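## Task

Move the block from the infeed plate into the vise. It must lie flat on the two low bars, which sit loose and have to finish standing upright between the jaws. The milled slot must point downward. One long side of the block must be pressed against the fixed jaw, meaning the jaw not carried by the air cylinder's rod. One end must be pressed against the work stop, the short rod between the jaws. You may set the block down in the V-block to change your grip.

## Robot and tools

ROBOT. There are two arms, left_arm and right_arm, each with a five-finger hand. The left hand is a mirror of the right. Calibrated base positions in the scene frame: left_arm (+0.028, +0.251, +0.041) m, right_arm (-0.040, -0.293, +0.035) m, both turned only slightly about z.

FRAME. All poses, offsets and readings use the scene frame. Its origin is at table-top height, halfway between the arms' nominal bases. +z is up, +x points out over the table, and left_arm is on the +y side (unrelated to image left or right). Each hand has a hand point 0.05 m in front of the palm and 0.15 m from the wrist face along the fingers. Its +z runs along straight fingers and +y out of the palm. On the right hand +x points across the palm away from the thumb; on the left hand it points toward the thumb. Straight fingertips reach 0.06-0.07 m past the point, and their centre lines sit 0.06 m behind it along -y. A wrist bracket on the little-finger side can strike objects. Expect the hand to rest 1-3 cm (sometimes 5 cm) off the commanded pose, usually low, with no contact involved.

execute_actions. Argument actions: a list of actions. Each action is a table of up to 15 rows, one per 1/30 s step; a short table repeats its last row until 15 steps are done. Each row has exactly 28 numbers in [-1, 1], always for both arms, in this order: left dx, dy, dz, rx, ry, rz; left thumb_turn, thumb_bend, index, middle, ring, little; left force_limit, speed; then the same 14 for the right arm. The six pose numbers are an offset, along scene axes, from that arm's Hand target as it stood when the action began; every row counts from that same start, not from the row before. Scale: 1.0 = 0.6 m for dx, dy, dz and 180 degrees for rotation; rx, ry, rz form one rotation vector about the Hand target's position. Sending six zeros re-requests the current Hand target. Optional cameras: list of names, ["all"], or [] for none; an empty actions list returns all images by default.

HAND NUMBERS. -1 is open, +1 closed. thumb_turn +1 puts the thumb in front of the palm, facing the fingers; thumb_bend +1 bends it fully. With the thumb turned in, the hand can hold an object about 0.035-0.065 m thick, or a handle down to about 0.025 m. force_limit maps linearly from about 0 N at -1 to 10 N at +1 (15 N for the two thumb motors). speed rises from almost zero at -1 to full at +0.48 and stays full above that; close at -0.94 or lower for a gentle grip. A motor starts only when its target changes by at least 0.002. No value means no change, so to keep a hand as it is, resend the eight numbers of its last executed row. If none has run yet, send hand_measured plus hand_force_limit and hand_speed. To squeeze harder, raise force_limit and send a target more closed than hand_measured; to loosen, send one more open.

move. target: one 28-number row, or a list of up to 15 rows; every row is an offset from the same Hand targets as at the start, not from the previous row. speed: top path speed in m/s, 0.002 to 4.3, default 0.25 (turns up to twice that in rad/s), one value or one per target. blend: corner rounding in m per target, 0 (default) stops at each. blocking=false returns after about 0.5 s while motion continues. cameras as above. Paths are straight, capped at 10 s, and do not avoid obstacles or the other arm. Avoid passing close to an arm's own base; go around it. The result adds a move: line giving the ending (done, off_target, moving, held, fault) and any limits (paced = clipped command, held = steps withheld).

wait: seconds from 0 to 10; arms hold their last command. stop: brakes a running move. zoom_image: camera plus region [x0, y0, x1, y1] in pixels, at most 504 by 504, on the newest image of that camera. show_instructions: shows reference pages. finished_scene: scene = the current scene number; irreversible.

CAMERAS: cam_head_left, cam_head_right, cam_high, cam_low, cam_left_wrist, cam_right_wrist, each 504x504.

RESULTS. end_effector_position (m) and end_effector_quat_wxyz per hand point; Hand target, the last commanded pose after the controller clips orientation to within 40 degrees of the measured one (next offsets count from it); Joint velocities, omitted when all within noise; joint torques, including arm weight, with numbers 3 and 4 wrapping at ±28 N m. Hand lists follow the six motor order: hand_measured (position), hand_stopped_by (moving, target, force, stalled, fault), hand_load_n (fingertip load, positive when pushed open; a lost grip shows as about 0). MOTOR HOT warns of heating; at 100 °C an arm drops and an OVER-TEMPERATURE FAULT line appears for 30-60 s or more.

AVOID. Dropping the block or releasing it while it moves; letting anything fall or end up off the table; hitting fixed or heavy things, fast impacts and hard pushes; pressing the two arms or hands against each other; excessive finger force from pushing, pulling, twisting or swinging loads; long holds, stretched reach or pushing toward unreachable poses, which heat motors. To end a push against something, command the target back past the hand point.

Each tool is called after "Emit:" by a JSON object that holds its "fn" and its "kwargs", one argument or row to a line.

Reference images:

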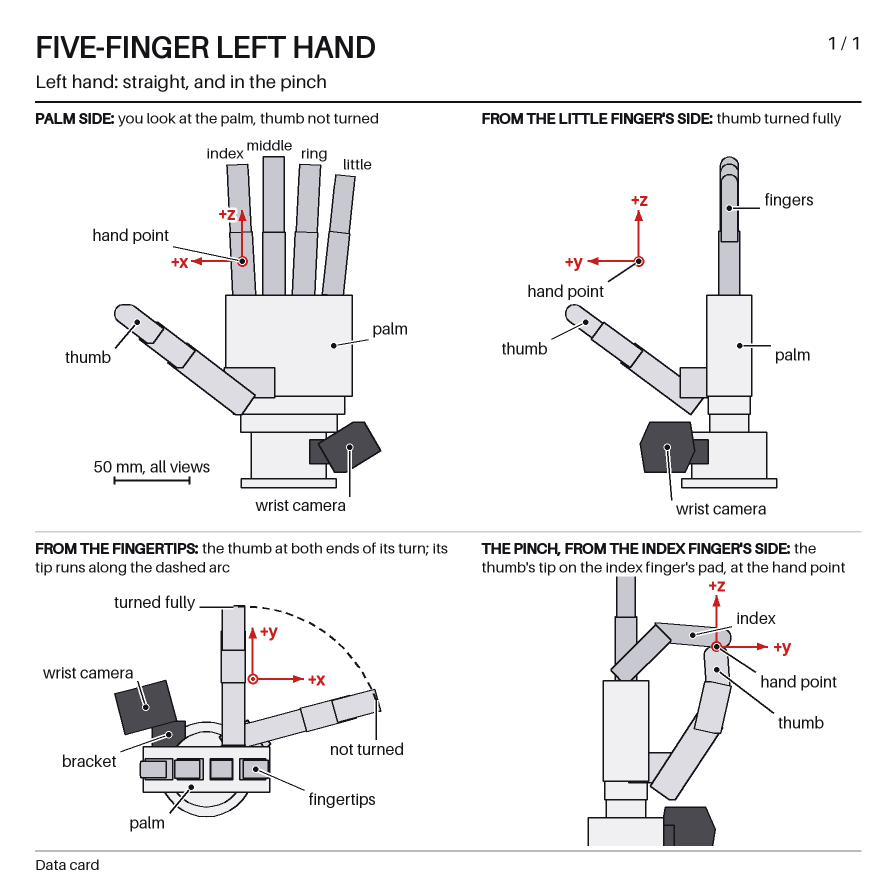

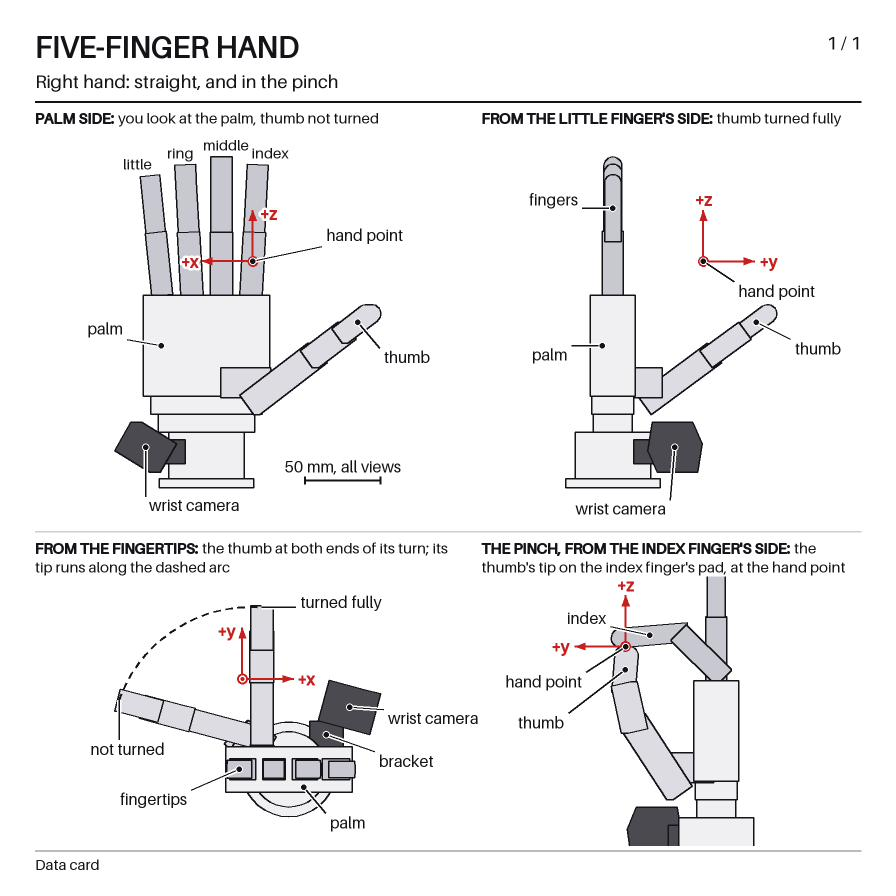

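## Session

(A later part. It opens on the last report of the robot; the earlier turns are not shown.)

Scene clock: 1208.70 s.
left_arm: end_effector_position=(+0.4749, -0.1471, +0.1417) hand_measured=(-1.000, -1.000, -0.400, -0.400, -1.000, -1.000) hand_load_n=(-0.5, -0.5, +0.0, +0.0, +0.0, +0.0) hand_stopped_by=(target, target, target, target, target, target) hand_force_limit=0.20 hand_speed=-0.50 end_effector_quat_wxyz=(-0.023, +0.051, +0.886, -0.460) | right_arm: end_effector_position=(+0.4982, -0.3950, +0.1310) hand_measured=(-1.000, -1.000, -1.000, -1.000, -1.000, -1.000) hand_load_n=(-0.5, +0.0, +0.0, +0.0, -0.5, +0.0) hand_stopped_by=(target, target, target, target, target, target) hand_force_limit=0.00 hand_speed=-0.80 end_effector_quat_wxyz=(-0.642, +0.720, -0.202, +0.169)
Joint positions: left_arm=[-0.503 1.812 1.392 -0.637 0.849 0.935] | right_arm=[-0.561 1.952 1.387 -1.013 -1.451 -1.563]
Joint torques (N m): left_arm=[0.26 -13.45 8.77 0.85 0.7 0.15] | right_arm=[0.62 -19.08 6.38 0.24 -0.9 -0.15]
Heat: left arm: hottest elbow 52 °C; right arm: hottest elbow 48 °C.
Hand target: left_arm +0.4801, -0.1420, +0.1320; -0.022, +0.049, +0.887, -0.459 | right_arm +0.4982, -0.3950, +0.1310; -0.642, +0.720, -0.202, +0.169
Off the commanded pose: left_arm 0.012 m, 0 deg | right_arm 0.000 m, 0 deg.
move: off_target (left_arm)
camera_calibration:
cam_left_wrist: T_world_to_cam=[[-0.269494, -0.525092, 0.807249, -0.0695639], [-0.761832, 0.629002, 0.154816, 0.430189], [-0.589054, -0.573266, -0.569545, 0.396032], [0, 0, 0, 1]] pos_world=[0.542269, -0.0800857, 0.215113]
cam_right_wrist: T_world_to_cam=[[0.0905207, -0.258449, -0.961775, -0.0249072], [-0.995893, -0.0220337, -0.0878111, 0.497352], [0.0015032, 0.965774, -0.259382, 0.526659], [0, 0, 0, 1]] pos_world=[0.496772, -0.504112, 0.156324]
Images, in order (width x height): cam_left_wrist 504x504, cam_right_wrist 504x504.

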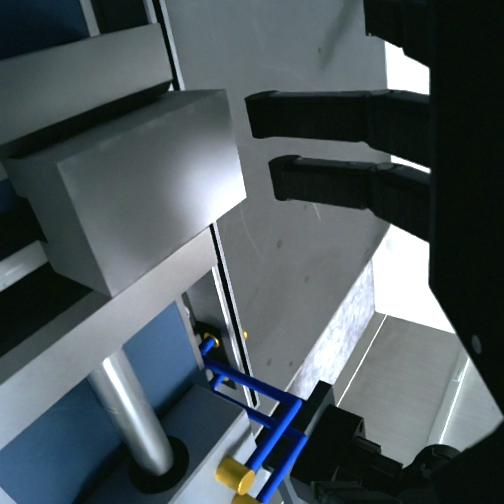

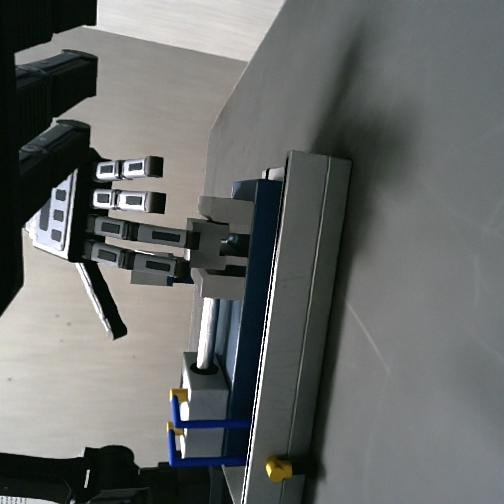

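Emit:
{"fn": "move", "kwargs": {
  "target": [
    [0.004,-0.03,-0.005,0,0,0,-1,-1,-0.4,-0.4,-1,-1,0.2,-0.5,0,0,0,0,0,0,-1,-1,-1,-1,-1,-1,0,-0.8]
  ],
  "speed": 0.06,
  "cameras": ["cam_right_wrist"]
}}

Emit:
{"fn": "zoom_image", "kwargs": {
  "camera": "cam_right_wrist",
  "region": [140, 190, 250, 300]
}}

Scene clock: 1220.73 s.
left_arm: end_effector_position=(+0.4772, -0.1484, +0.1301) hand_measured=(-1.000, -1.000, -0.400, -0.400, -1.000, -1.000) hand_load_n=(-0.5, +0.0, +0.0, +0.0, +0.0, +0.0) hand_stopped_by=(target, target, target, target, target, target) hand_force_limit=0.20 hand_speed=-0.50 end_effector_quat_wxyz=(-0.025, +0.045, +0.888, -0.456) | right_arm: end_effector_position=(+0.4982, -0.3950, +0.1310) hand_measured=(-1.000, -1.000, -1.000, -1.000, -1.000, -1.000) hand_load_n=(-0.5, +0.0, +0.0, +0.0, +0.0, +0.0) hand_stopped_by=(target, target, target, target, target, target) hand_force_limit=0.00 hand_speed=-0.80 end_effector_quat_wxyz=(-0.642, +0.720, -0.202, +0.169)
Joint positions: left_arm=[-0.504 1.833 1.392 -0.621 0.842 0.924] | right_arm=[-0.561 1.952 1.387 -1.013 -1.451 -1.563]
Joint torques (N m): left_arm=[-1.49 -13.22 10.93 1.14 0.52 -0.06] | right_arm=[0.56 -19.14 6.38 0.24 -0.9 -0.15]
Heat: left arm: hottest elbow 51 °C; right arm: hottest elbow 48 °C.
Hand target: left_arm +0.4826, -0.1599, +0.1289; -0.022, +0.049, +0.887, -0.459 | right_arm +0.4982, -0.3950, +0.1310; -0.642, +0.720, -0.202, +0.169
Off the commanded pose: left_arm 0.013 m, 1 deg | right_arm 0.000 m, 0 deg.
move: off_target (left_arm)
camera_calibration:
cam_right_wrist: T_world_to_cam=[[0.0905207, -0.258449, -0.961775, -0.0249072], [-0.995893, -0.0220337, -0.0878111, 0.497352], [0.0015032, 0.965774, -0.259382, 0.526659], [0, 0, 0, 1]] pos_world=[0.496772, -0.504112, 0.156324]
Images, in order (width x height): cam_right_wrist 504x504.

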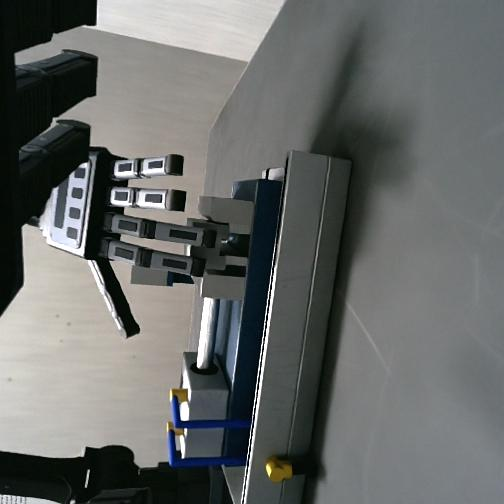

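Scaled by 4.582.

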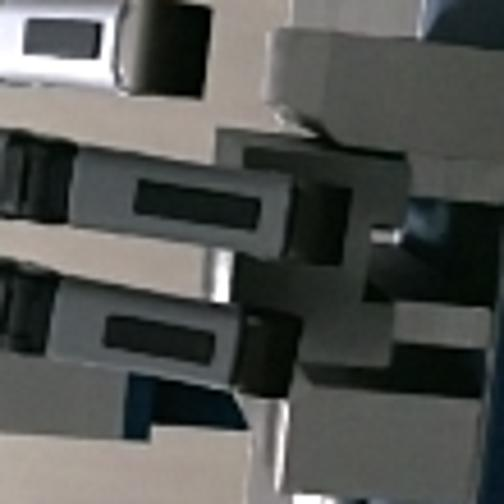

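Emit:
{"fn": "move", "kwargs": {
  "target": [
    [0.0083,0.05,0.005,0,0,0,-1,-1,-0.4,-0.4,-1,-1,0.2,-0.5,0,0,0,0,0,0,-1,-1,-1,-1,-1,-1,0,-0.8]
  ],
  "speed": 0.03,
  "cameras": ["cam_right_wrist","cam_left_wrist"]
}}

Emit:
{"fn": "zoom_image", "kwargs": {
  "camera": "cam_right_wrist",
  "region": [140, 190, 250, 300]
}}

Scene clock: 1229.90 s.
left_arm: end_effector_position=(+0.4821, -0.1359, +0.1299) hand_measured=(-1.000, -1.000, -0.400, -0.400, -1.000, -1.000) hand_load_n=(-0.5, +0.0, +0.0, -0.5, +0.0, +0.0) hand_stopped_by=(target, target, target, target, target, target) hand_force_limit=0.20 hand_speed=-0.50 end_effector_quat_wxyz=(-0.026, +0.050, +0.886, -0.460) | right_arm: end_effector_position=(+0.4982, -0.3950, +0.1310) hand_measured=(-1.000, -1.000, -1.000, -1.000, -1.000, -1.000) hand_load_n=(+0.0, +0.0, +0.0, +0.0, +0.0, +0.0) hand_stopped_by=(target, target, target, target, target, target) hand_force_limit=0.00 hand_speed=-0.80 end_effector_quat_wxyz=(-0.642, +0.720, -0.202, +0.169)
Joint positions: left_arm=[-0.479 1.833 1.392 -0.647 0.862 0.967] | right_arm=[-0.561 1.952 1.387 -1.013 -1.451 -1.563]
Joint torques (N m): left_arm=[0.38 -14.74 9.48 -0.05 0.66 0.18] | right_arm=[0.56 -19.08 6.43 0.2 -0.9 -0.15]
Heat: left arm: hottest elbow 51 °C; right arm: hottest elbow 48 °C.
Hand target: left_arm +0.4876, -0.1299, +0.1318; -0.022, +0.049, +0.887, -0.459 | right_arm +0.4982, -0.3950, +0.1310; -0.642, +0.720, -0.202, +0.169
Off the commanded pose: left_arm 0.008 m, 0 deg | right_arm 0.000 m, 0 deg.
move: done
camera_calibration:
cam_left_wrist: T_world_to_cam=[[-0.264937, -0.526178, 0.80805, -0.0546694], [-0.760146, 0.629561, 0.160721, 0.428944], [-0.593285, -0.571655, -0.566766, 0.401848], [0, 0, 0, 1]] pos_world=[0.549986, -0.0690944, 0.202989]
cam_right_wrist: T_world_to_cam=[[0.0905207, -0.258449, -0.961775, -0.0249072], [-0.995893, -0.0220337, -0.0878111, 0.497352], [0.0015032, 0.965774, -0.259382, 0.526659], [0, 0, 0, 1]] pos_world=[0.496772, -0.504112, 0.156324]
Images, in order (width x height): cam_left_wrist 504x504, cam_right_wrist 504x504.

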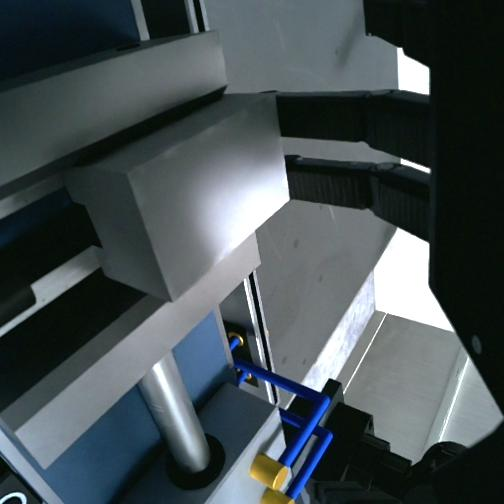

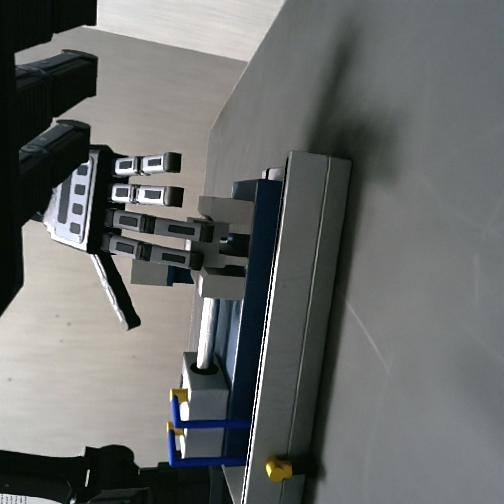

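Scaled by 4.582.

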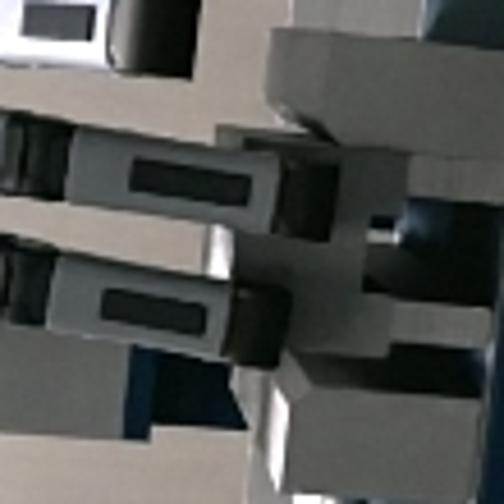

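Emit:
{"fn": "move", "kwargs": {
  "target": [
    [0.004,0.0333,0.002,0,0,0,-1,-1,-0.4,-0.4,-1,-1,0.2,-0.5,0,0,0,0,0,0,-1,-1,-1,-1,-1,-1,0,-0.8]
  ],
  "speed": 0.03,
  "cameras": ["cam_right_wrist","cam_left_wrist"]
}}

Emit:
{"fn": "zoom_image", "kwargs": {
  "camera": "cam_left_wrist",
  "region": [0, 100, 300, 340]
}}

Scene clock: 1240.13 s.
left_arm: end_effector_position=(+0.4854, -0.1218, +0.1293) hand_measured=(-1.000, -1.000, -0.400, -0.400, -1.000, -1.000) hand_load_n=(+0.0, +0.0, +0.5, +1.0, +0.0, +0.0) hand_stopped_by=(target, target, target, target, target, target) hand_force_limit=0.20 hand_speed=-0.50 end_effector_quat_wxyz=(-0.029, +0.053, +0.885, -0.461) | right_arm: end_effector_position=(+0.4982, -0.3950, +0.1310) hand_measured=(-1.000, -1.000, -1.000, -1.000, -1.000, -1.000) hand_load_n=(-0.5, +0.0, +0.0, +0.0, +0.0, +0.0) hand_stopped_by=(target, target, target, target, target, target) hand_force_limit=0.00 hand_speed=-0.80 end_effector_quat_wxyz=(-0.642, +0.720, -0.202, +0.169)
Joint positions: left_arm=[-0.453 1.833 1.392 -0.682 0.882 1.012] | right_arm=[-0.561 1.952 1.387 -1.013 -1.451 -1.563]
Joint torques (N m): left_arm=[0.91 -15.62 8.42 -0.16 0.5 0.19] | right_arm=[0.62 -19.14 6.39 0.24 -0.9 -0.15]
Heat: left arm: hottest elbow 50 °C; right arm: hottest elbow 48 °C.
Hand target: left_arm +0.4899, -0.1100, +0.1330; -0.022, +0.049, +0.887, -0.459 | right_arm +0.4982, -0.3950, +0.1310; -0.642, +0.720, -0.202, +0.169
Off the commanded pose: left_arm 0.013 m, 1 deg | right_arm 0.000 m, 0 deg.
move: off_target (left_arm)
camera_calibration:
cam_left_wrist: T_world_to_cam=[[-0.266852, -0.52115, 0.810675, -0.0447235], [-0.754557, 0.636267, 0.160651, 0.420785], [-0.599529, -0.56883, -0.563026, 0.41439], [0, 0, 0, 1]] pos_world=[0.55401, -0.0553219, 0.201969]
cam_right_wrist: T_world_to_cam=[[0.0905207, -0.258449, -0.961775, -0.0249072], [-0.995893, -0.0220337, -0.0878111, 0.497352], [0.0015032, 0.965774, -0.259382, 0.526659], [0, 0, 0, 1]] pos_world=[0.496772, -0.504112, 0.156324]
Images, in order (width x height): cam_left_wrist 504x504, cam_right_wrist 504x504.

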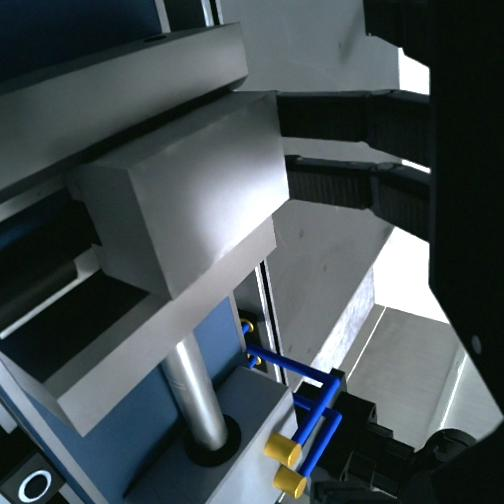

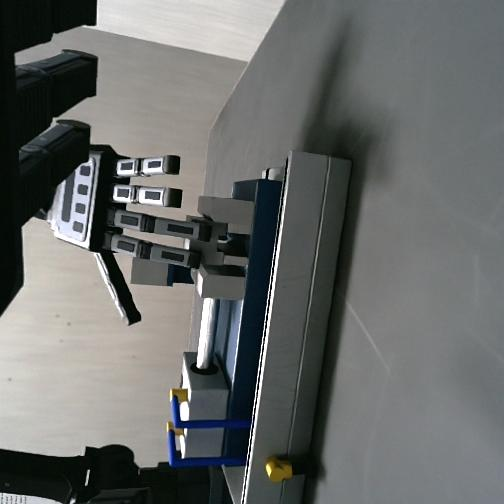

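Scaled by 1.680.

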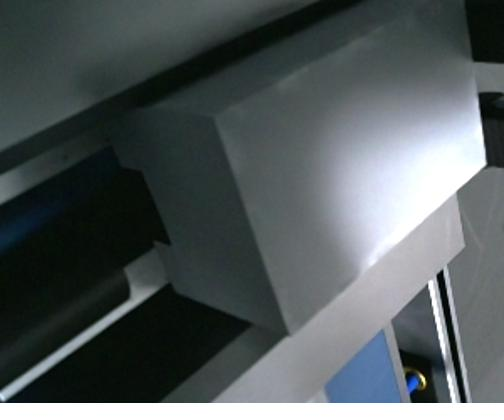

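Emit:
{"fn": "zoom_image", "kwargs": {
  "camera": "cam_right_wrist",
  "region": [140, 190, 250, 300]
}}

Emit:
{"fn": "zoom_image", "kwargs": {
  "camera": "cam_left_wrist",
  "region": [0, 150, 180, 330]
}}

Scaled by 4.582.

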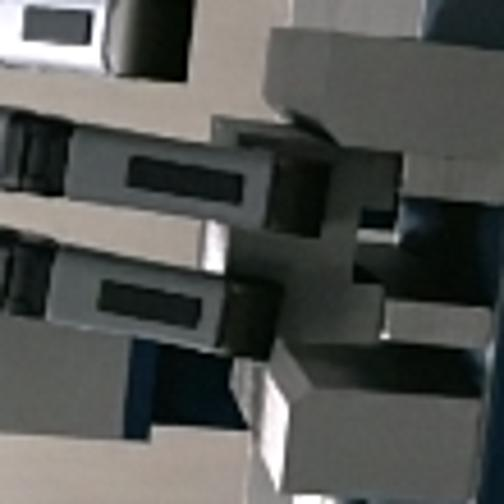

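Scaled by 2.800.

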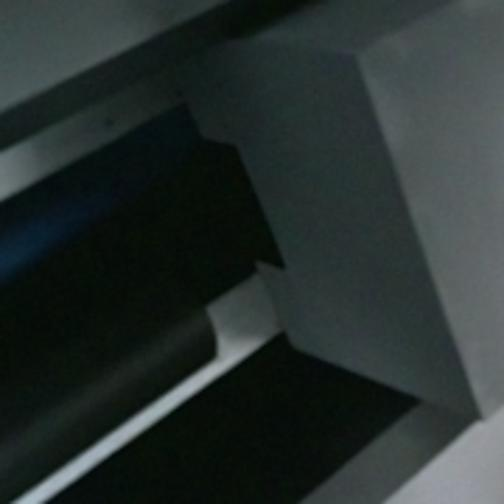

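Emit:
{"fn": "move", "kwargs": {
  "target": [
    [0.003,0.025,0.001,0,0,0,-1,-1,-0.4,-0.4,-1,-1,0.2,-0.5,0,0,0,0,0,0,-1,-1,-1,-1,-1,-1,0,-0.8]
  ],
  "speed": 0.03,
  "cameras": ["cam_right_wrist","cam_left_wrist"]
}}

Emit:
{"fn": "zoom_image", "kwargs": {
  "camera": "cam_left_wrist",
  "region": [0, 150, 180, 330]
}}

Scene clock: 1274.30 s.
left_arm: end_effector_position=(+0.4872, -0.1093, +0.1290) hand_measured=(-1.000, -1.000, -0.400, -0.400, -1.000, -1.000) hand_load_n=(+0.0, +0.0, +0.5, +1.0, +0.0, +0.0) hand_stopped_by=(target, target, target, target, target, target) hand_force_limit=0.20 hand_speed=-0.50 end_effector_quat_wxyz=(-0.032, +0.053, +0.885, -0.462) | right_arm: end_effector_position=(+0.4982, -0.3950, +0.1310) hand_measured=(-1.000, -1.000, -1.000, -1.000, -1.000, -1.000) hand_load_n=(+0.0, +0.0, +0.0, +0.0, +0.0, +0.0) hand_stopped_by=(target, target, target, target, target, target) hand_force_limit=0.00 hand_speed=-0.80 end_effector_quat_wxyz=(-0.642, +0.720, -0.202, +0.169)
Joint positions: left_arm=[-0.43 1.831 1.39 -0.712 0.895 1.046] | right_arm=[-0.561 1.952 1.387 -1.013 -1.451 -1.563]
Joint torques (N m): left_arm=[1.2 -15.91 7.99 -0.14 0.4 0.21] | right_arm=[0.56 -19.08 6.39 0.2 -0.9 -0.15]
Heat: left arm: hottest elbow 49 °C; right arm: hottest elbow 47 °C.
Hand target: left_arm +0.4918, -0.0951, +0.1337; -0.022, +0.049, +0.887, -0.459 | right_arm +0.4982, -0.3950, +0.1310; -0.642, +0.720, -0.202, +0.169
Off the commanded pose: left_arm 0.016 m, 1 deg | right_arm 0.000 m, 0 deg.
move: off_target (left_arm)
camera_calibration:
cam_left_wrist: T_world_to_cam=[[-0.26435, -0.519299, 0.812679, -0.0387501], [-0.751875, 0.638697, 0.163554, 0.41287], [-0.603989, -0.567798, -0.559288, 0.424253], [0, 0, 0, 1]] pos_world=[0.556427, -0.0429319, 0.201244]
cam_right_wrist: T_world_to_cam=[[0.0905207, -0.258449, -0.961775, -0.0249072], [-0.995893, -0.0220337, -0.0878111, 0.497352], [0.0015032, 0.965774, -0.259382, 0.526659], [0, 0, 0, 1]] pos_world=[0.496772, -0.504112, 0.156324]
Images, in order (width x height): cam_left_wrist 504x504, cam_right_wrist 504x504.

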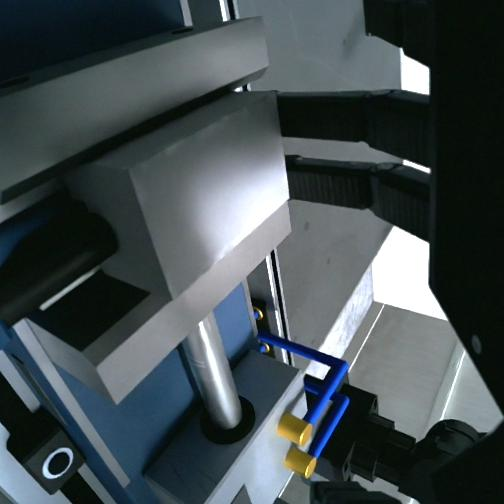

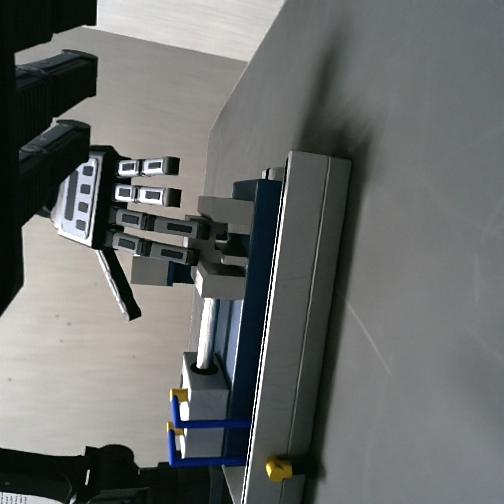

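Scaled by 2.800.

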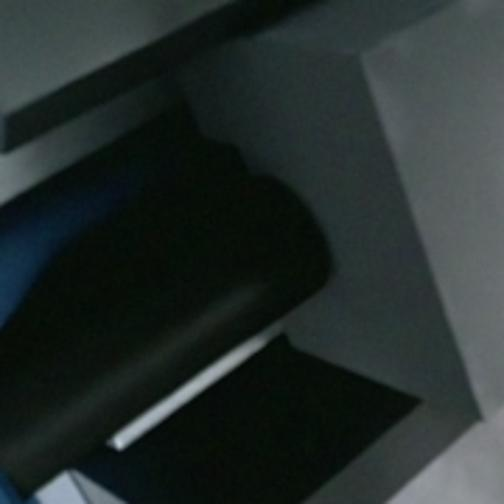

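Emit:
{"fn": "move", "kwargs": {
  "target": [
    [0.002,0.012,0.001,0,0,0,-1,-1,-0.4,-0.4,-1,-1,0.2,-0.5,0,0,0,0,0,0,-1,-1,-1,-1,-1,-1,0,-0.8]
  ],
  "speed": 0.03,
  "cameras": ["cam_right_wrist","cam_left_wrist"]
}}

Emit:
{"fn": "zoom_image", "kwargs": {
  "camera": "cam_left_wrist",
  "region": [0, 150, 180, 330]
}}

Scene clock: 1283.10 s.
left_arm: end_effector_position=(+0.4871, -0.1074, +0.1291) hand_measured=(-1.000, -1.000, -0.400, -0.400, -1.000, -1.000) hand_load_n=(-0.5, +0.0, +1.5, +2.0, +0.0, +0.0) hand_stopped_by=(target, target, target, target, target, target) hand_force_limit=0.20 hand_speed=-0.50 end_effector_quat_wxyz=(-0.031, +0.059, +0.884, -0.463) | right_arm: end_effector_position=(+0.4982, -0.3950, +0.1310) hand_measured=(-1.000, -1.000, -1.000, -1.000, -1.000, -1.000) hand_load_n=(-0.5, +0.0, +0.0, +0.0, +0.0, +0.0) hand_stopped_by=(target, target, target, target, target, target) hand_force_limit=0.00 hand_speed=-0.80 end_effector_quat_wxyz=(-0.642, +0.720, -0.202, +0.169)
Joint positions: left_arm=[-0.427 1.831 1.39 -0.721 0.902 1.065] | right_arm=[-0.561 1.952 1.387 -1.013 -1.451 -1.563]
Joint torques (N m): left_arm=[1.9 -16.15 7.83 -0.44 0.33 0.21] | right_arm=[0.62 -19.14 6.39 0.2 -0.91 -0.16]
Heat: left arm: hottest elbow 50 °C; right arm: hottest elbow 47 °C.
Hand target: left_arm +0.4930, -0.0879, +0.1343; -0.022, +0.049, +0.887, -0.459 | right_arm +0.4982, -0.3950, +0.1310; -0.642, +0.720, -0.202, +0.169
Off the commanded pose: left_arm 0.021 m, 2 deg | right_arm 0.000 m, 0 deg.
move: off_target (left_arm)
camera_calibration:
cam_left_wrist: T_world_to_cam=[[-0.27423, -0.513072, 0.81336, -0.0325172], [-0.7461, 0.64714, 0.156666, 0.410505], [-0.606739, -0.563886, -0.560268, 0.42716], [0, 0, 0, 1]] pos_world=[0.556536, -0.0414684, 0.20146]
cam_right_wrist: T_world_to_cam=[[0.0905207, -0.258449, -0.961775, -0.0249072], [-0.995893, -0.0220337, -0.0878111, 0.497352], [0.0015032, 0.965774, -0.259382, 0.526659], [0, 0, 0, 1]] pos_world=[0.496772, -0.504112, 0.156324]
Images, in order (width x height): cam_left_wrist 504x504, cam_right_wrist 504x504.

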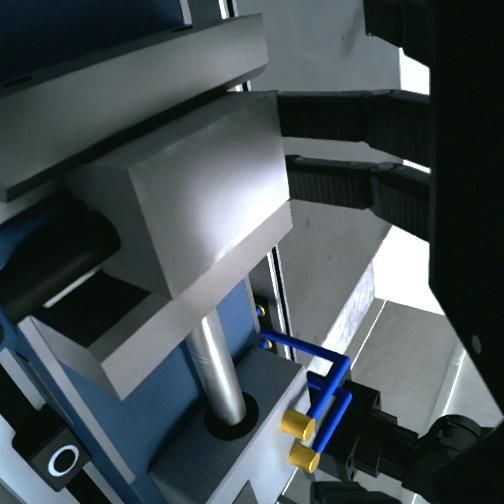

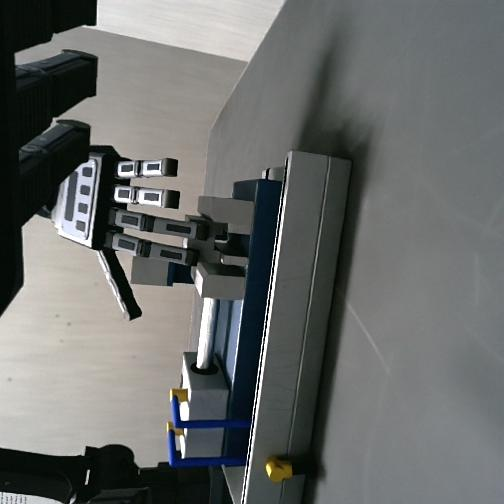

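Scaled by 2.800.

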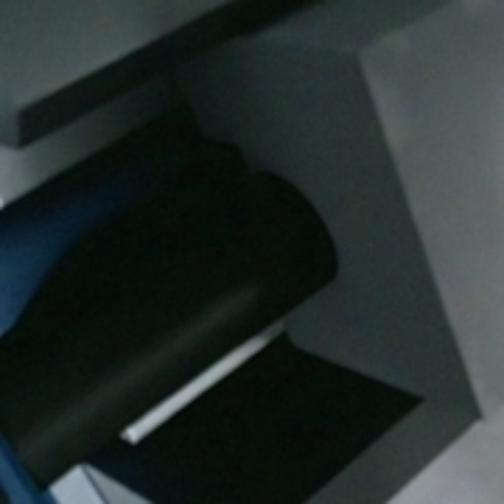

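Emit:
{"fn": "move", "kwargs": {
  "target": [
    [0.003,0.02,0.001,0,0,0,-1,-1,-0.4,-0.4,-1,-1,0.2,-0.5,0,0,0,0,0,0,-1,-1,-1,-1,-1,-1,0,-0.8]
  ],
  "speed": 0.03,
  "cameras": ["cam_right_wrist","cam_left_wrist"]
}}

Emit:
{"fn": "zoom_image", "kwargs": {
  "camera": "cam_right_wrist",
  "region": [140, 190, 250, 300]
}}

Scene clock: 1288.83 s.
left_arm: end_effector_position=(+0.4864, -0.1035, +0.1360) hand_measured=(-1.000, -1.000, -0.400, -0.400, -1.000, -1.000) hand_load_n=(+0.0, +0.0, +2.0, +4.5, +0.0, +0.0) hand_stopped_by=(target, target, target, target, target, target) hand_force_limit=0.20 hand_speed=-0.50 end_effector_quat_wxyz=(-0.030, +0.069, +0.880, -0.469) | right_arm: end_effector_position=(+0.4982, -0.3950, +0.1310) hand_measured=(-1.000, -1.000, -1.000, -1.000, -1.000, -1.000) hand_load_n=(+0.0, +0.0, +0.0, +0.0, +0.0, +0.0) hand_stopped_by=(target, target, target, target, target, target) hand_force_limit=0.00 hand_speed=-0.80 end_effector_quat_wxyz=(-0.642, +0.720, -0.202, +0.169)
Joint positions: left_arm=[-0.418 1.819 1.39 -0.741 0.921 1.097] | right_arm=[-0.561 1.952 1.387 -1.013 -1.451 -1.563]
Joint torques (N m): left_arm=[2.84 -15.56 7.61 -0.66 -0.04 0.19] | right_arm=[0.56 -19.19 6.35 0.23 -0.9 -0.15]
Heat: left arm: hottest elbow 50 °C; right arm: hottest elbow 47 °C.
Hand target: left_arm +0.4948, -0.0759, +0.1351; -0.022, +0.049, +0.887, -0.459 | right_arm +0.4982, -0.3950, +0.1310; -0.642, +0.720, -0.202, +0.169
Off the commanded pose: left_arm 0.029 m, 3 deg | right_arm 0.000 m, 0 deg.
move: off_target (left_arm)
camera_calibration:
cam_left_wrist: T_world_to_cam=[[-0.290934, -0.496207, 0.818008, -0.0270672], [-0.737169, 0.661268, 0.138945, 0.405928], [-0.609868, -0.562586, -0.558174, 0.434161], [0, 0, 0, 1]] pos_world=[0.556144, -0.0376053, 0.208077]
cam_right_wrist: T_world_to_cam=[[0.0905207, -0.258449, -0.961775, -0.0249072], [-0.995893, -0.0220337, -0.0878111, 0.497352], [0.0015032, 0.965774, -0.259382, 0.526659], [0, 0, 0, 1]] pos_world=[0.496772, -0.504112, 0.156324]
Images, in order (width x height): cam_left_wrist 504x504, cam_right_wrist 504x504.

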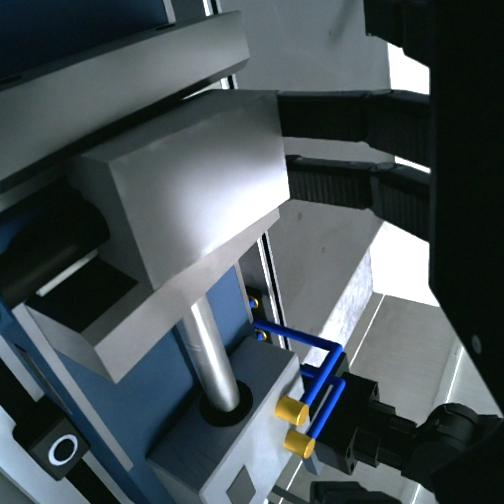

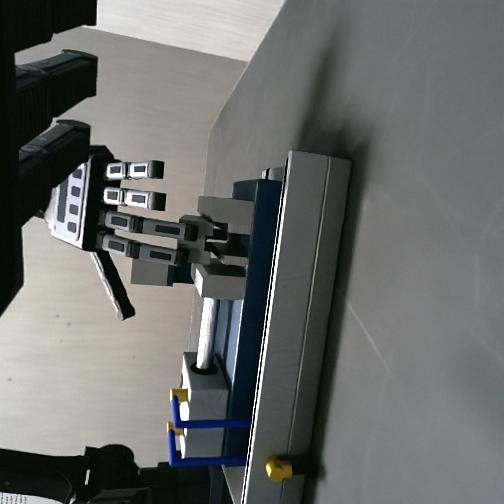

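Scaled by 4.582.

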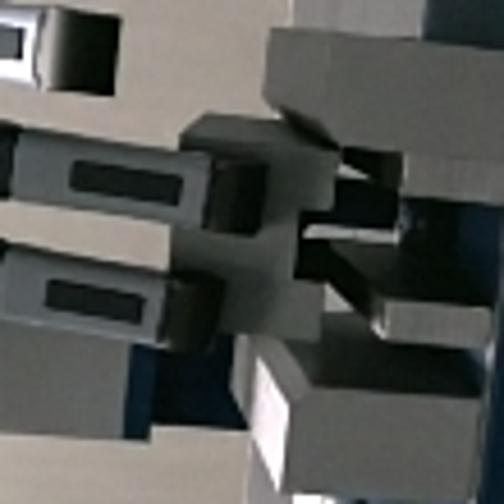

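Emit:
{"fn": "move", "kwargs": {
  "target": [
    [0,-0.005,-0.025,0,0,0,-1,-1,-0.4,-0.4,-1,-1,0.2,-0.5,0,0,0,0,0,0,-1,-1,-1,-1,-1,-1,0,-0.8]
  ],
  "speed": 0.03,
  "cameras": ["cam_right_wrist","cam_left_wrist"]
}}

Emit:
{"fn": "zoom_image", "kwargs": {
  "camera": "cam_right_wrist",
  "region": [140, 190, 250, 300]
}}

Scene clock: 1300.70 s.
left_arm: end_effector_position=(+0.4869, -0.1040, +0.1343) hand_measured=(-1.000, -1.000, -0.400, -0.400, -1.000, -1.000) hand_load_n=(+0.0, +0.0, +3.5, +3.0, +0.0, +0.0) hand_stopped_by=(target, target, target, target, target, target) hand_force_limit=0.20 hand_speed=-0.50 end_effector_quat_wxyz=(-0.027, +0.071, +0.879, -0.471) | right_arm: end_effector_position=(+0.4982, -0.3950, +0.1310) hand_measured=(-1.000, -1.000, -1.000, -1.000, -1.000, -1.000) hand_load_n=(-0.5, +0.0, +0.0, +0.0, +0.0, +0.0) hand_stopped_by=(target, target, target, target, target, target) hand_force_limit=0.00 hand_speed=-0.80 end_effector_quat_wxyz=(-0.642, +0.720, -0.202, +0.169)
Joint positions: left_arm=[-0.418 1.819 1.382 -0.725 0.922 1.097] | right_arm=[-0.561 1.952 1.387 -1.013 -1.451 -1.563]
Joint torques (N m): left_arm=[2.49 -14.15 6.82 0.31 -0.17 0.13] | right_arm=[0.56 -19.02 6.37 0.25 -0.9 -0.15]
Heat: left arm: hottest elbow 50 °C; right arm: hottest elbow 47 °C.
Hand target: left_arm +0.4948, -0.0789, +0.1200; -0.022, +0.049, +0.887, -0.459 | right_arm +0.4982, -0.3950, +0.1310; -0.642, +0.720, -0.202, +0.169
Off the commanded pose: left_arm 0.030 m, 3 deg | right_arm 0.000 m, 0 deg.
move: off_target (left_arm)
camera_calibration:
cam_left_wrist: T_world_to_cam=[[-0.297591, -0.491603, 0.818393, -0.0220505], [-0.737565, 0.662672, 0.129862, 0.408485], [-0.606166, -0.564972, -0.559794, 0.43141], [0, 0, 0, 1]] pos_world=[0.556229, -0.0377973, 0.2065]
cam_right_wrist: T_world_to_cam=[[0.0905207, -0.258449, -0.961775, -0.0249072], [-0.995893, -0.0220337, -0.0878111, 0.497352], [0.0015032, 0.965774, -0.259382, 0.526659], [0, 0, 0, 1]] pos_world=[0.496772, -0.504112, 0.156324]
Images, in order (width x height): cam_left_wrist 504x504, cam_right_wrist 504x504.

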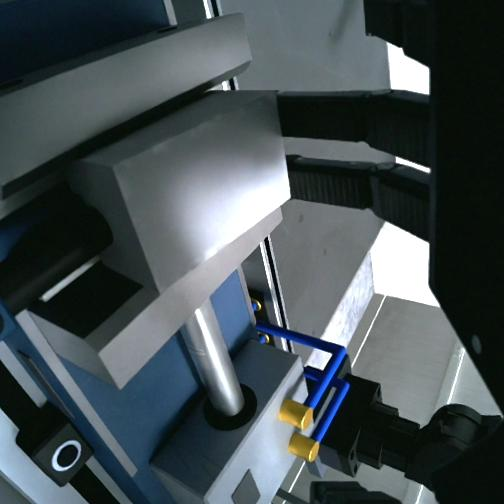

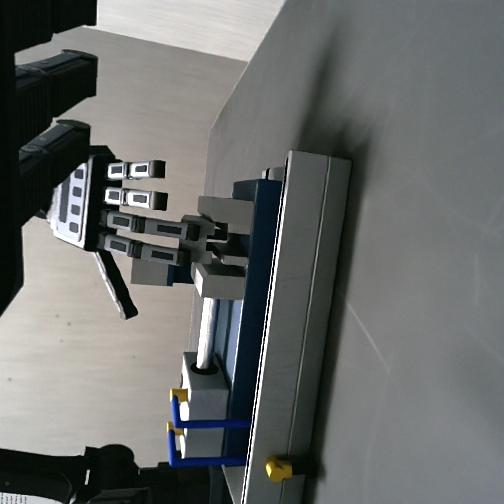

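Scaled by 4.582.

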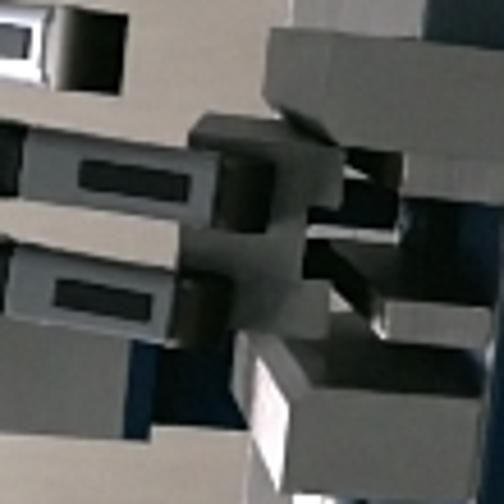

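Emit:
{"fn": "move", "kwargs": {
  "target": [
    [0,0,-0.025,0,0,0,-1,-1,-0.4,-0.4,-1,-1,0.2,-0.5,0,0,0,0,0,0,-1,-1,-1,-1,-1,-1,0,-0.8]
  ],
  "speed": 0.03,
  "cameras": ["cam_right_wrist","cam_left_wrist"]
}}

Emit:
{"fn": "zoom_image", "kwargs": {
  "camera": "cam_right_wrist",
  "region": [140, 190, 250, 300]
}}

Scene clock: 1316.90 s.
left_arm: end_effector_position=(+0.4873, -0.1051, +0.1296) hand_measured=(-1.000, -1.000, -0.400, -0.400, -1.000, -1.000) hand_load_n=(+0.0, +0.0, +5.0, +3.0, +0.0, -0.5) hand_stopped_by=(target, target, target, target, target, target) hand_force_limit=0.20 hand_speed=-0.50 end_effector_quat_wxyz=(-0.021, +0.076, +0.876, -0.476) | right_arm: end_effector_position=(+0.4982, -0.3950, +0.1310) hand_measured=(-1.000, -1.000, -1.000, -1.000, -1.000, -1.000) hand_load_n=(-0.5, +0.0, +0.0, +0.0, +0.0, +0.0) hand_stopped_by=(target, target, target, target, target, target) hand_force_limit=0.00 hand_speed=-0.80 end_effector_quat_wxyz=(-0.642, +0.720, -0.202, +0.169)
Joint positions: left_arm=[-0.418 1.819 1.365 -0.69 0.928 1.097] | right_arm=[-0.561 1.952 1.387 -1.013 -1.451 -1.563]
Joint torques (N m): left_arm=[2.43 -12.92 6.69 0.25 -0.38 0.13] | right_arm=[0.56 -19.08 6.41 0.17 -0.9 -0.16]
Heat: left arm: hottest elbow 49 °C; right arm: hottest elbow 47 °C.
Hand target: left_arm +0.4949, -0.0789, +0.1051; -0.022, +0.049, +0.887, -0.459 | right_arm +0.4982, -0.3950, +0.1310; -0.642, +0.720, -0.202, +0.169
Off the commanded pose: left_arm 0.037 m, 4 deg | right_arm 0.000 m, 0 deg.
move: off_target (left_arm)
camera_calibration:
cam_left_wrist: T_world_to_cam=[[-0.310304, -0.480842, 0.820062, -0.0116052], [-0.737721, 0.66587, 0.111285, 0.412891], [-0.599566, -0.570445, -0.56135, 0.424813], [0, 0, 0, 1]] pos_world=[0.5557, -0.0381792, 0.202037]
cam_right_wrist: T_world_to_cam=[[0.0905207, -0.258449, -0.961775, -0.0249072], [-0.995893, -0.0220337, -0.0878111, 0.497352], [0.0015032, 0.965774, -0.259382, 0.526659], [0, 0, 0, 1]] pos_world=[0.496772, -0.504112, 0.156324]
Images, in order (width x height): cam_left_wrist 504x504, cam_right_wrist 504x504.

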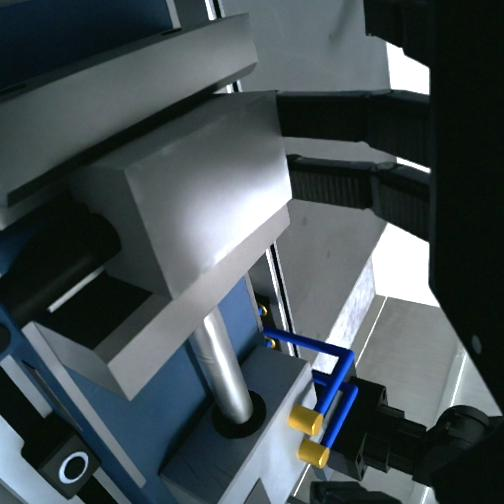

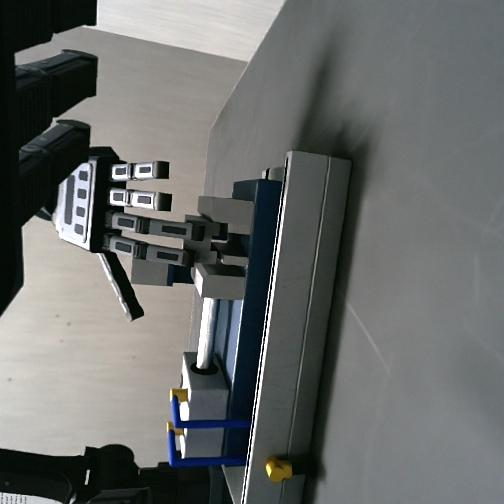

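Scaled by 4.582.

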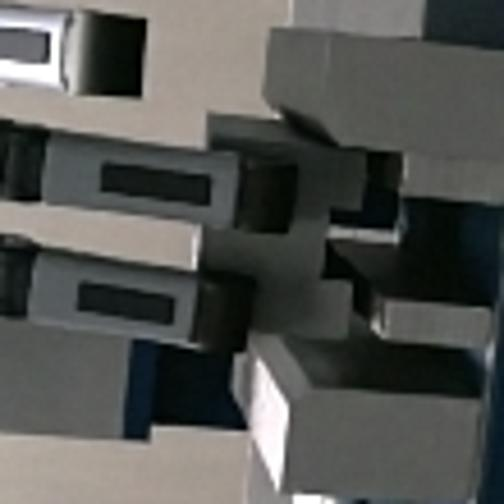

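Emit:
{"fn": "move", "kwargs": {
  "target": [
    [0,-0.008,-0.022,0,0,0,-1,-1,-0.4,-0.4,-1,-1,0.2,-0.5,0,0,0,0,0,0,-1,-1,-1,-1,-1,-1,0,-0.8]
  ],
  "speed": 0.03,
  "cameras": ["cam_right_wrist","cam_left_wrist"]
}}

Emit:
{"fn": "zoom_image", "kwargs": {
  "camera": "cam_right_wrist",
  "region": [140, 190, 250, 300]
}}

Scene clock: 1323.30 s.
left_arm: end_effector_position=(+0.4883, -0.1063, +0.1256) hand_measured=(-1.000, -1.000, -0.400, -0.400, -1.000, -1.000) hand_load_n=(-0.5, +0.0, +6.5, +1.5, +0.0, +0.0) hand_stopped_by=(target, target, target, target, target, target) hand_force_limit=0.20 hand_speed=-0.50 end_effector_quat_wxyz=(-0.016, +0.074, +0.874, -0.479) | right_arm: end_effector_position=(+0.4982, -0.3950, +0.1310) hand_measured=(-1.000, -1.000, -1.000, -1.000, -1.000, -1.000) hand_load_n=(+0.0, +0.0, +0.0, -0.5, +0.0, +0.0) hand_stopped_by=(target, target, target, target, target, target) hand_force_limit=0.00 hand_speed=-0.80 end_effector_quat_wxyz=(-0.642, +0.720, -0.202, +0.169)
Joint positions: left_arm=[-0.418 1.82 1.351 -0.656 0.929 1.083] | right_arm=[-0.561 1.952 1.387 -1.013 -1.451 -1.563]
Joint torques (N m): left_arm=[1.85 -11.63 6.79 0.53 -0.53 0.17] | right_arm=[0.5 -19.08 6.39 0.25 -0.91 -0.14]
Heat: left arm: hottest elbow 49 °C; right arm: hottest elbow 47 °C.
Hand target: left_arm +0.4947, -0.0837, +0.0918; -0.022, +0.049, +0.887, -0.459 | right_arm +0.4982, -0.3950, +0.1310; -0.642, +0.720, -0.202, +0.169
Off the commanded pose: left_arm 0.041 m, 4 deg | right_arm 0.000 m, 0 deg.
move: off_target (left_arm)
camera_calibration:
cam_left_wrist: T_world_to_cam=[[-0.311067, -0.476961, 0.822038, -0.00811733], [-0.742993, 0.661389, 0.102594, 0.41798], [-0.59262, -0.578855, -0.560115, 0.418047], [0, 0, 0, 1]] pos_world=[0.555774, -0.0383305, 0.197945]
cam_right_wrist: T_world_to_cam=[[0.0905207, -0.258449, -0.961775, -0.0249072], [-0.995893, -0.0220337, -0.0878111, 0.497352], [0.0015032, 0.965774, -0.259382, 0.526659], [0, 0, 0, 1]] pos_world=[0.496772, -0.504112, 0.156324]
Images, in order (width x height): cam_left_wrist 504x504, cam_right_wrist 504x504.

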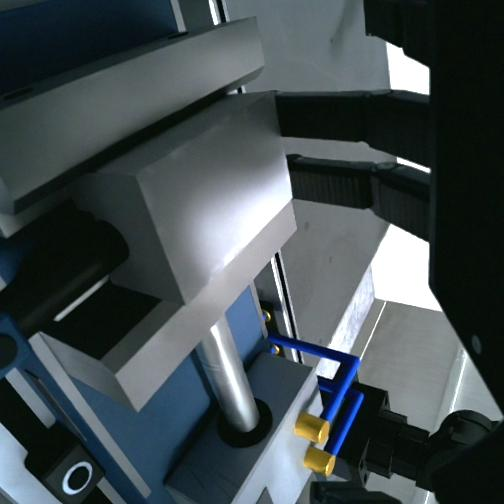

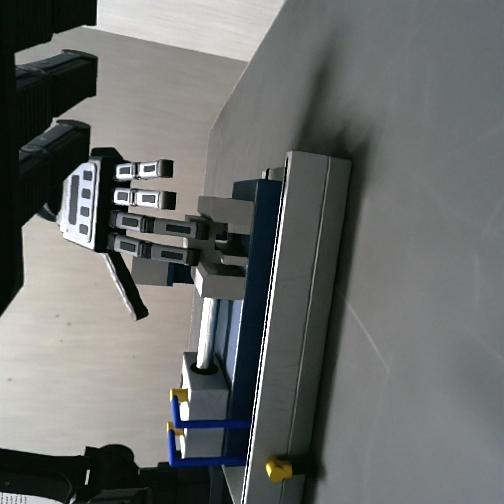

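Scaled by 4.582.

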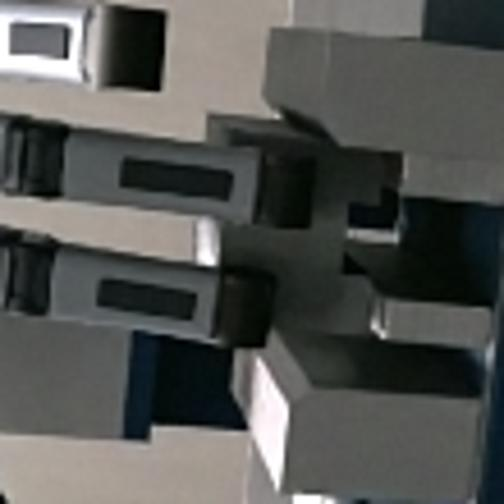

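Emit:
{"fn": "move", "kwargs": {
  "target": [
    [0,-0.02,-0.012,0,0,0,-1,-1,-0.4,-0.4,-1,-1,0.2,-0.5,0,0,0,0,0,0,-1,-1,-1,-1,-1,-1,0,-0.8]
  ],
  "speed": 0.03,
  "cameras": ["cam_right_wrist","cam_left_wrist"]
}}

Emit:
{"fn": "zoom_image", "kwargs": {
  "camera": "cam_right_wrist",
  "region": [140, 190, 250, 300]
}}

Scene clock: 1331.70 s.
left_arm: end_effector_position=(+0.4908, -0.1087, +0.1181) hand_measured=(-1.000, -1.000, -0.400, -0.400, -1.000, -1.000) hand_load_n=(-0.5, +0.0, +3.5, +1.0, +0.0, +0.0) hand_stopped_by=(target, target, target, target, target, target) hand_force_limit=0.20 hand_speed=-0.50 end_effector_quat_wxyz=(-0.016, +0.065, +0.876, -0.478) | right_arm: end_effector_position=(+0.4982, -0.3950, +0.1310) hand_measured=(-1.000, -1.000, -1.000, -1.000, -1.000, -1.000) hand_load_n=(-0.5, +0.0, +0.0, +0.0, -0.5, +0.0) hand_stopped_by=(target, target, target, target, target, target) hand_force_limit=0.00 hand_speed=-0.80 end_effector_quat_wxyz=(-0.642, +0.720, -0.202, +0.169)
Joint positions: left_arm=[-0.421 1.833 1.348 -0.627 0.921 1.056] | right_arm=[-0.561 1.952 1.387 -1.013 -1.451 -1.563]
Joint torques (N m): left_arm=[0.56 -11.4 7.28 0.84 -0.5 0.16] | right_arm=[0.5 -19.19 6.42 0.2 -0.9 -0.16]
Heat: left arm: hottest elbow 48 °C; right arm: hottest elbow 47 °C.
Hand target: left_arm +0.4947, -0.0957, +0.0846; -0.022, +0.049, +0.887, -0.459 | right_arm +0.4982, -0.3950, +0.1310; -0.642, +0.720, -0.202, +0.169
Off the commanded pose: left_arm 0.036 m, 3 deg | right_arm 0.000 m, 0 deg.
move: off_target (left_arm)
camera_calibration:
cam_left_wrist: T_world_to_cam=[[-0.296603, -0.485534, 0.822365, -0.0103208], [-0.752628, 0.648907, 0.111671, 0.424492], [-0.587858, -0.585813, -0.557894, 0.410534], [0, 0, 0, 1]] pos_world=[0.557759, -0.0399709, 0.190118]
cam_right_wrist: T_world_to_cam=[[0.0905207, -0.258449, -0.961775, -0.0249072], [-0.995893, -0.0220337, -0.0878111, 0.497352], [0.0015032, 0.965774, -0.259382, 0.526659], [0, 0, 0, 1]] pos_world=[0.496772, -0.504112, 0.156324]
Images, in order (width x height): cam_left_wrist 504x504, cam_right_wrist 504x504.

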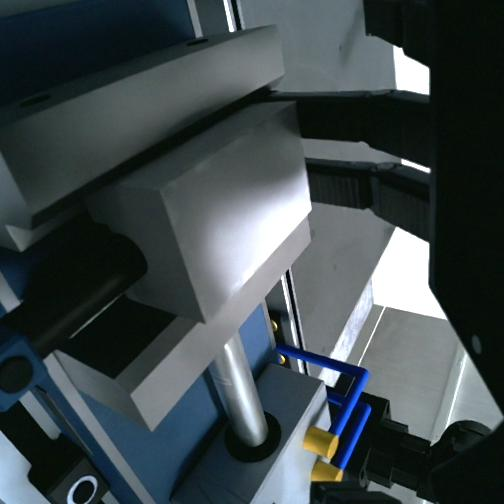

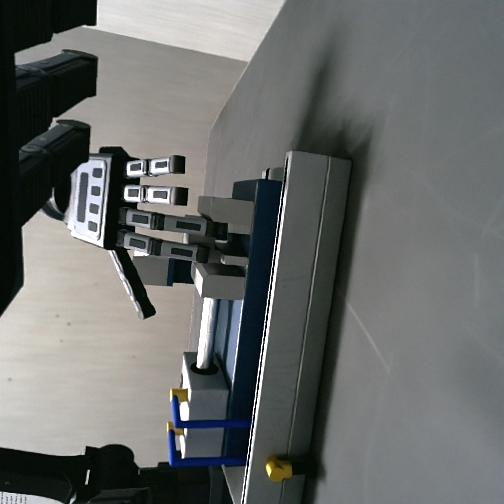

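Scaled by 4.582.

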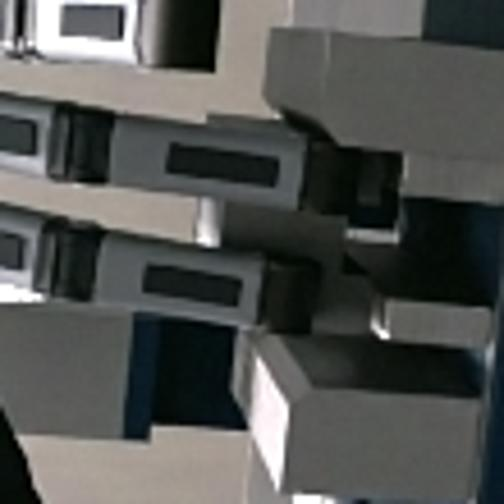

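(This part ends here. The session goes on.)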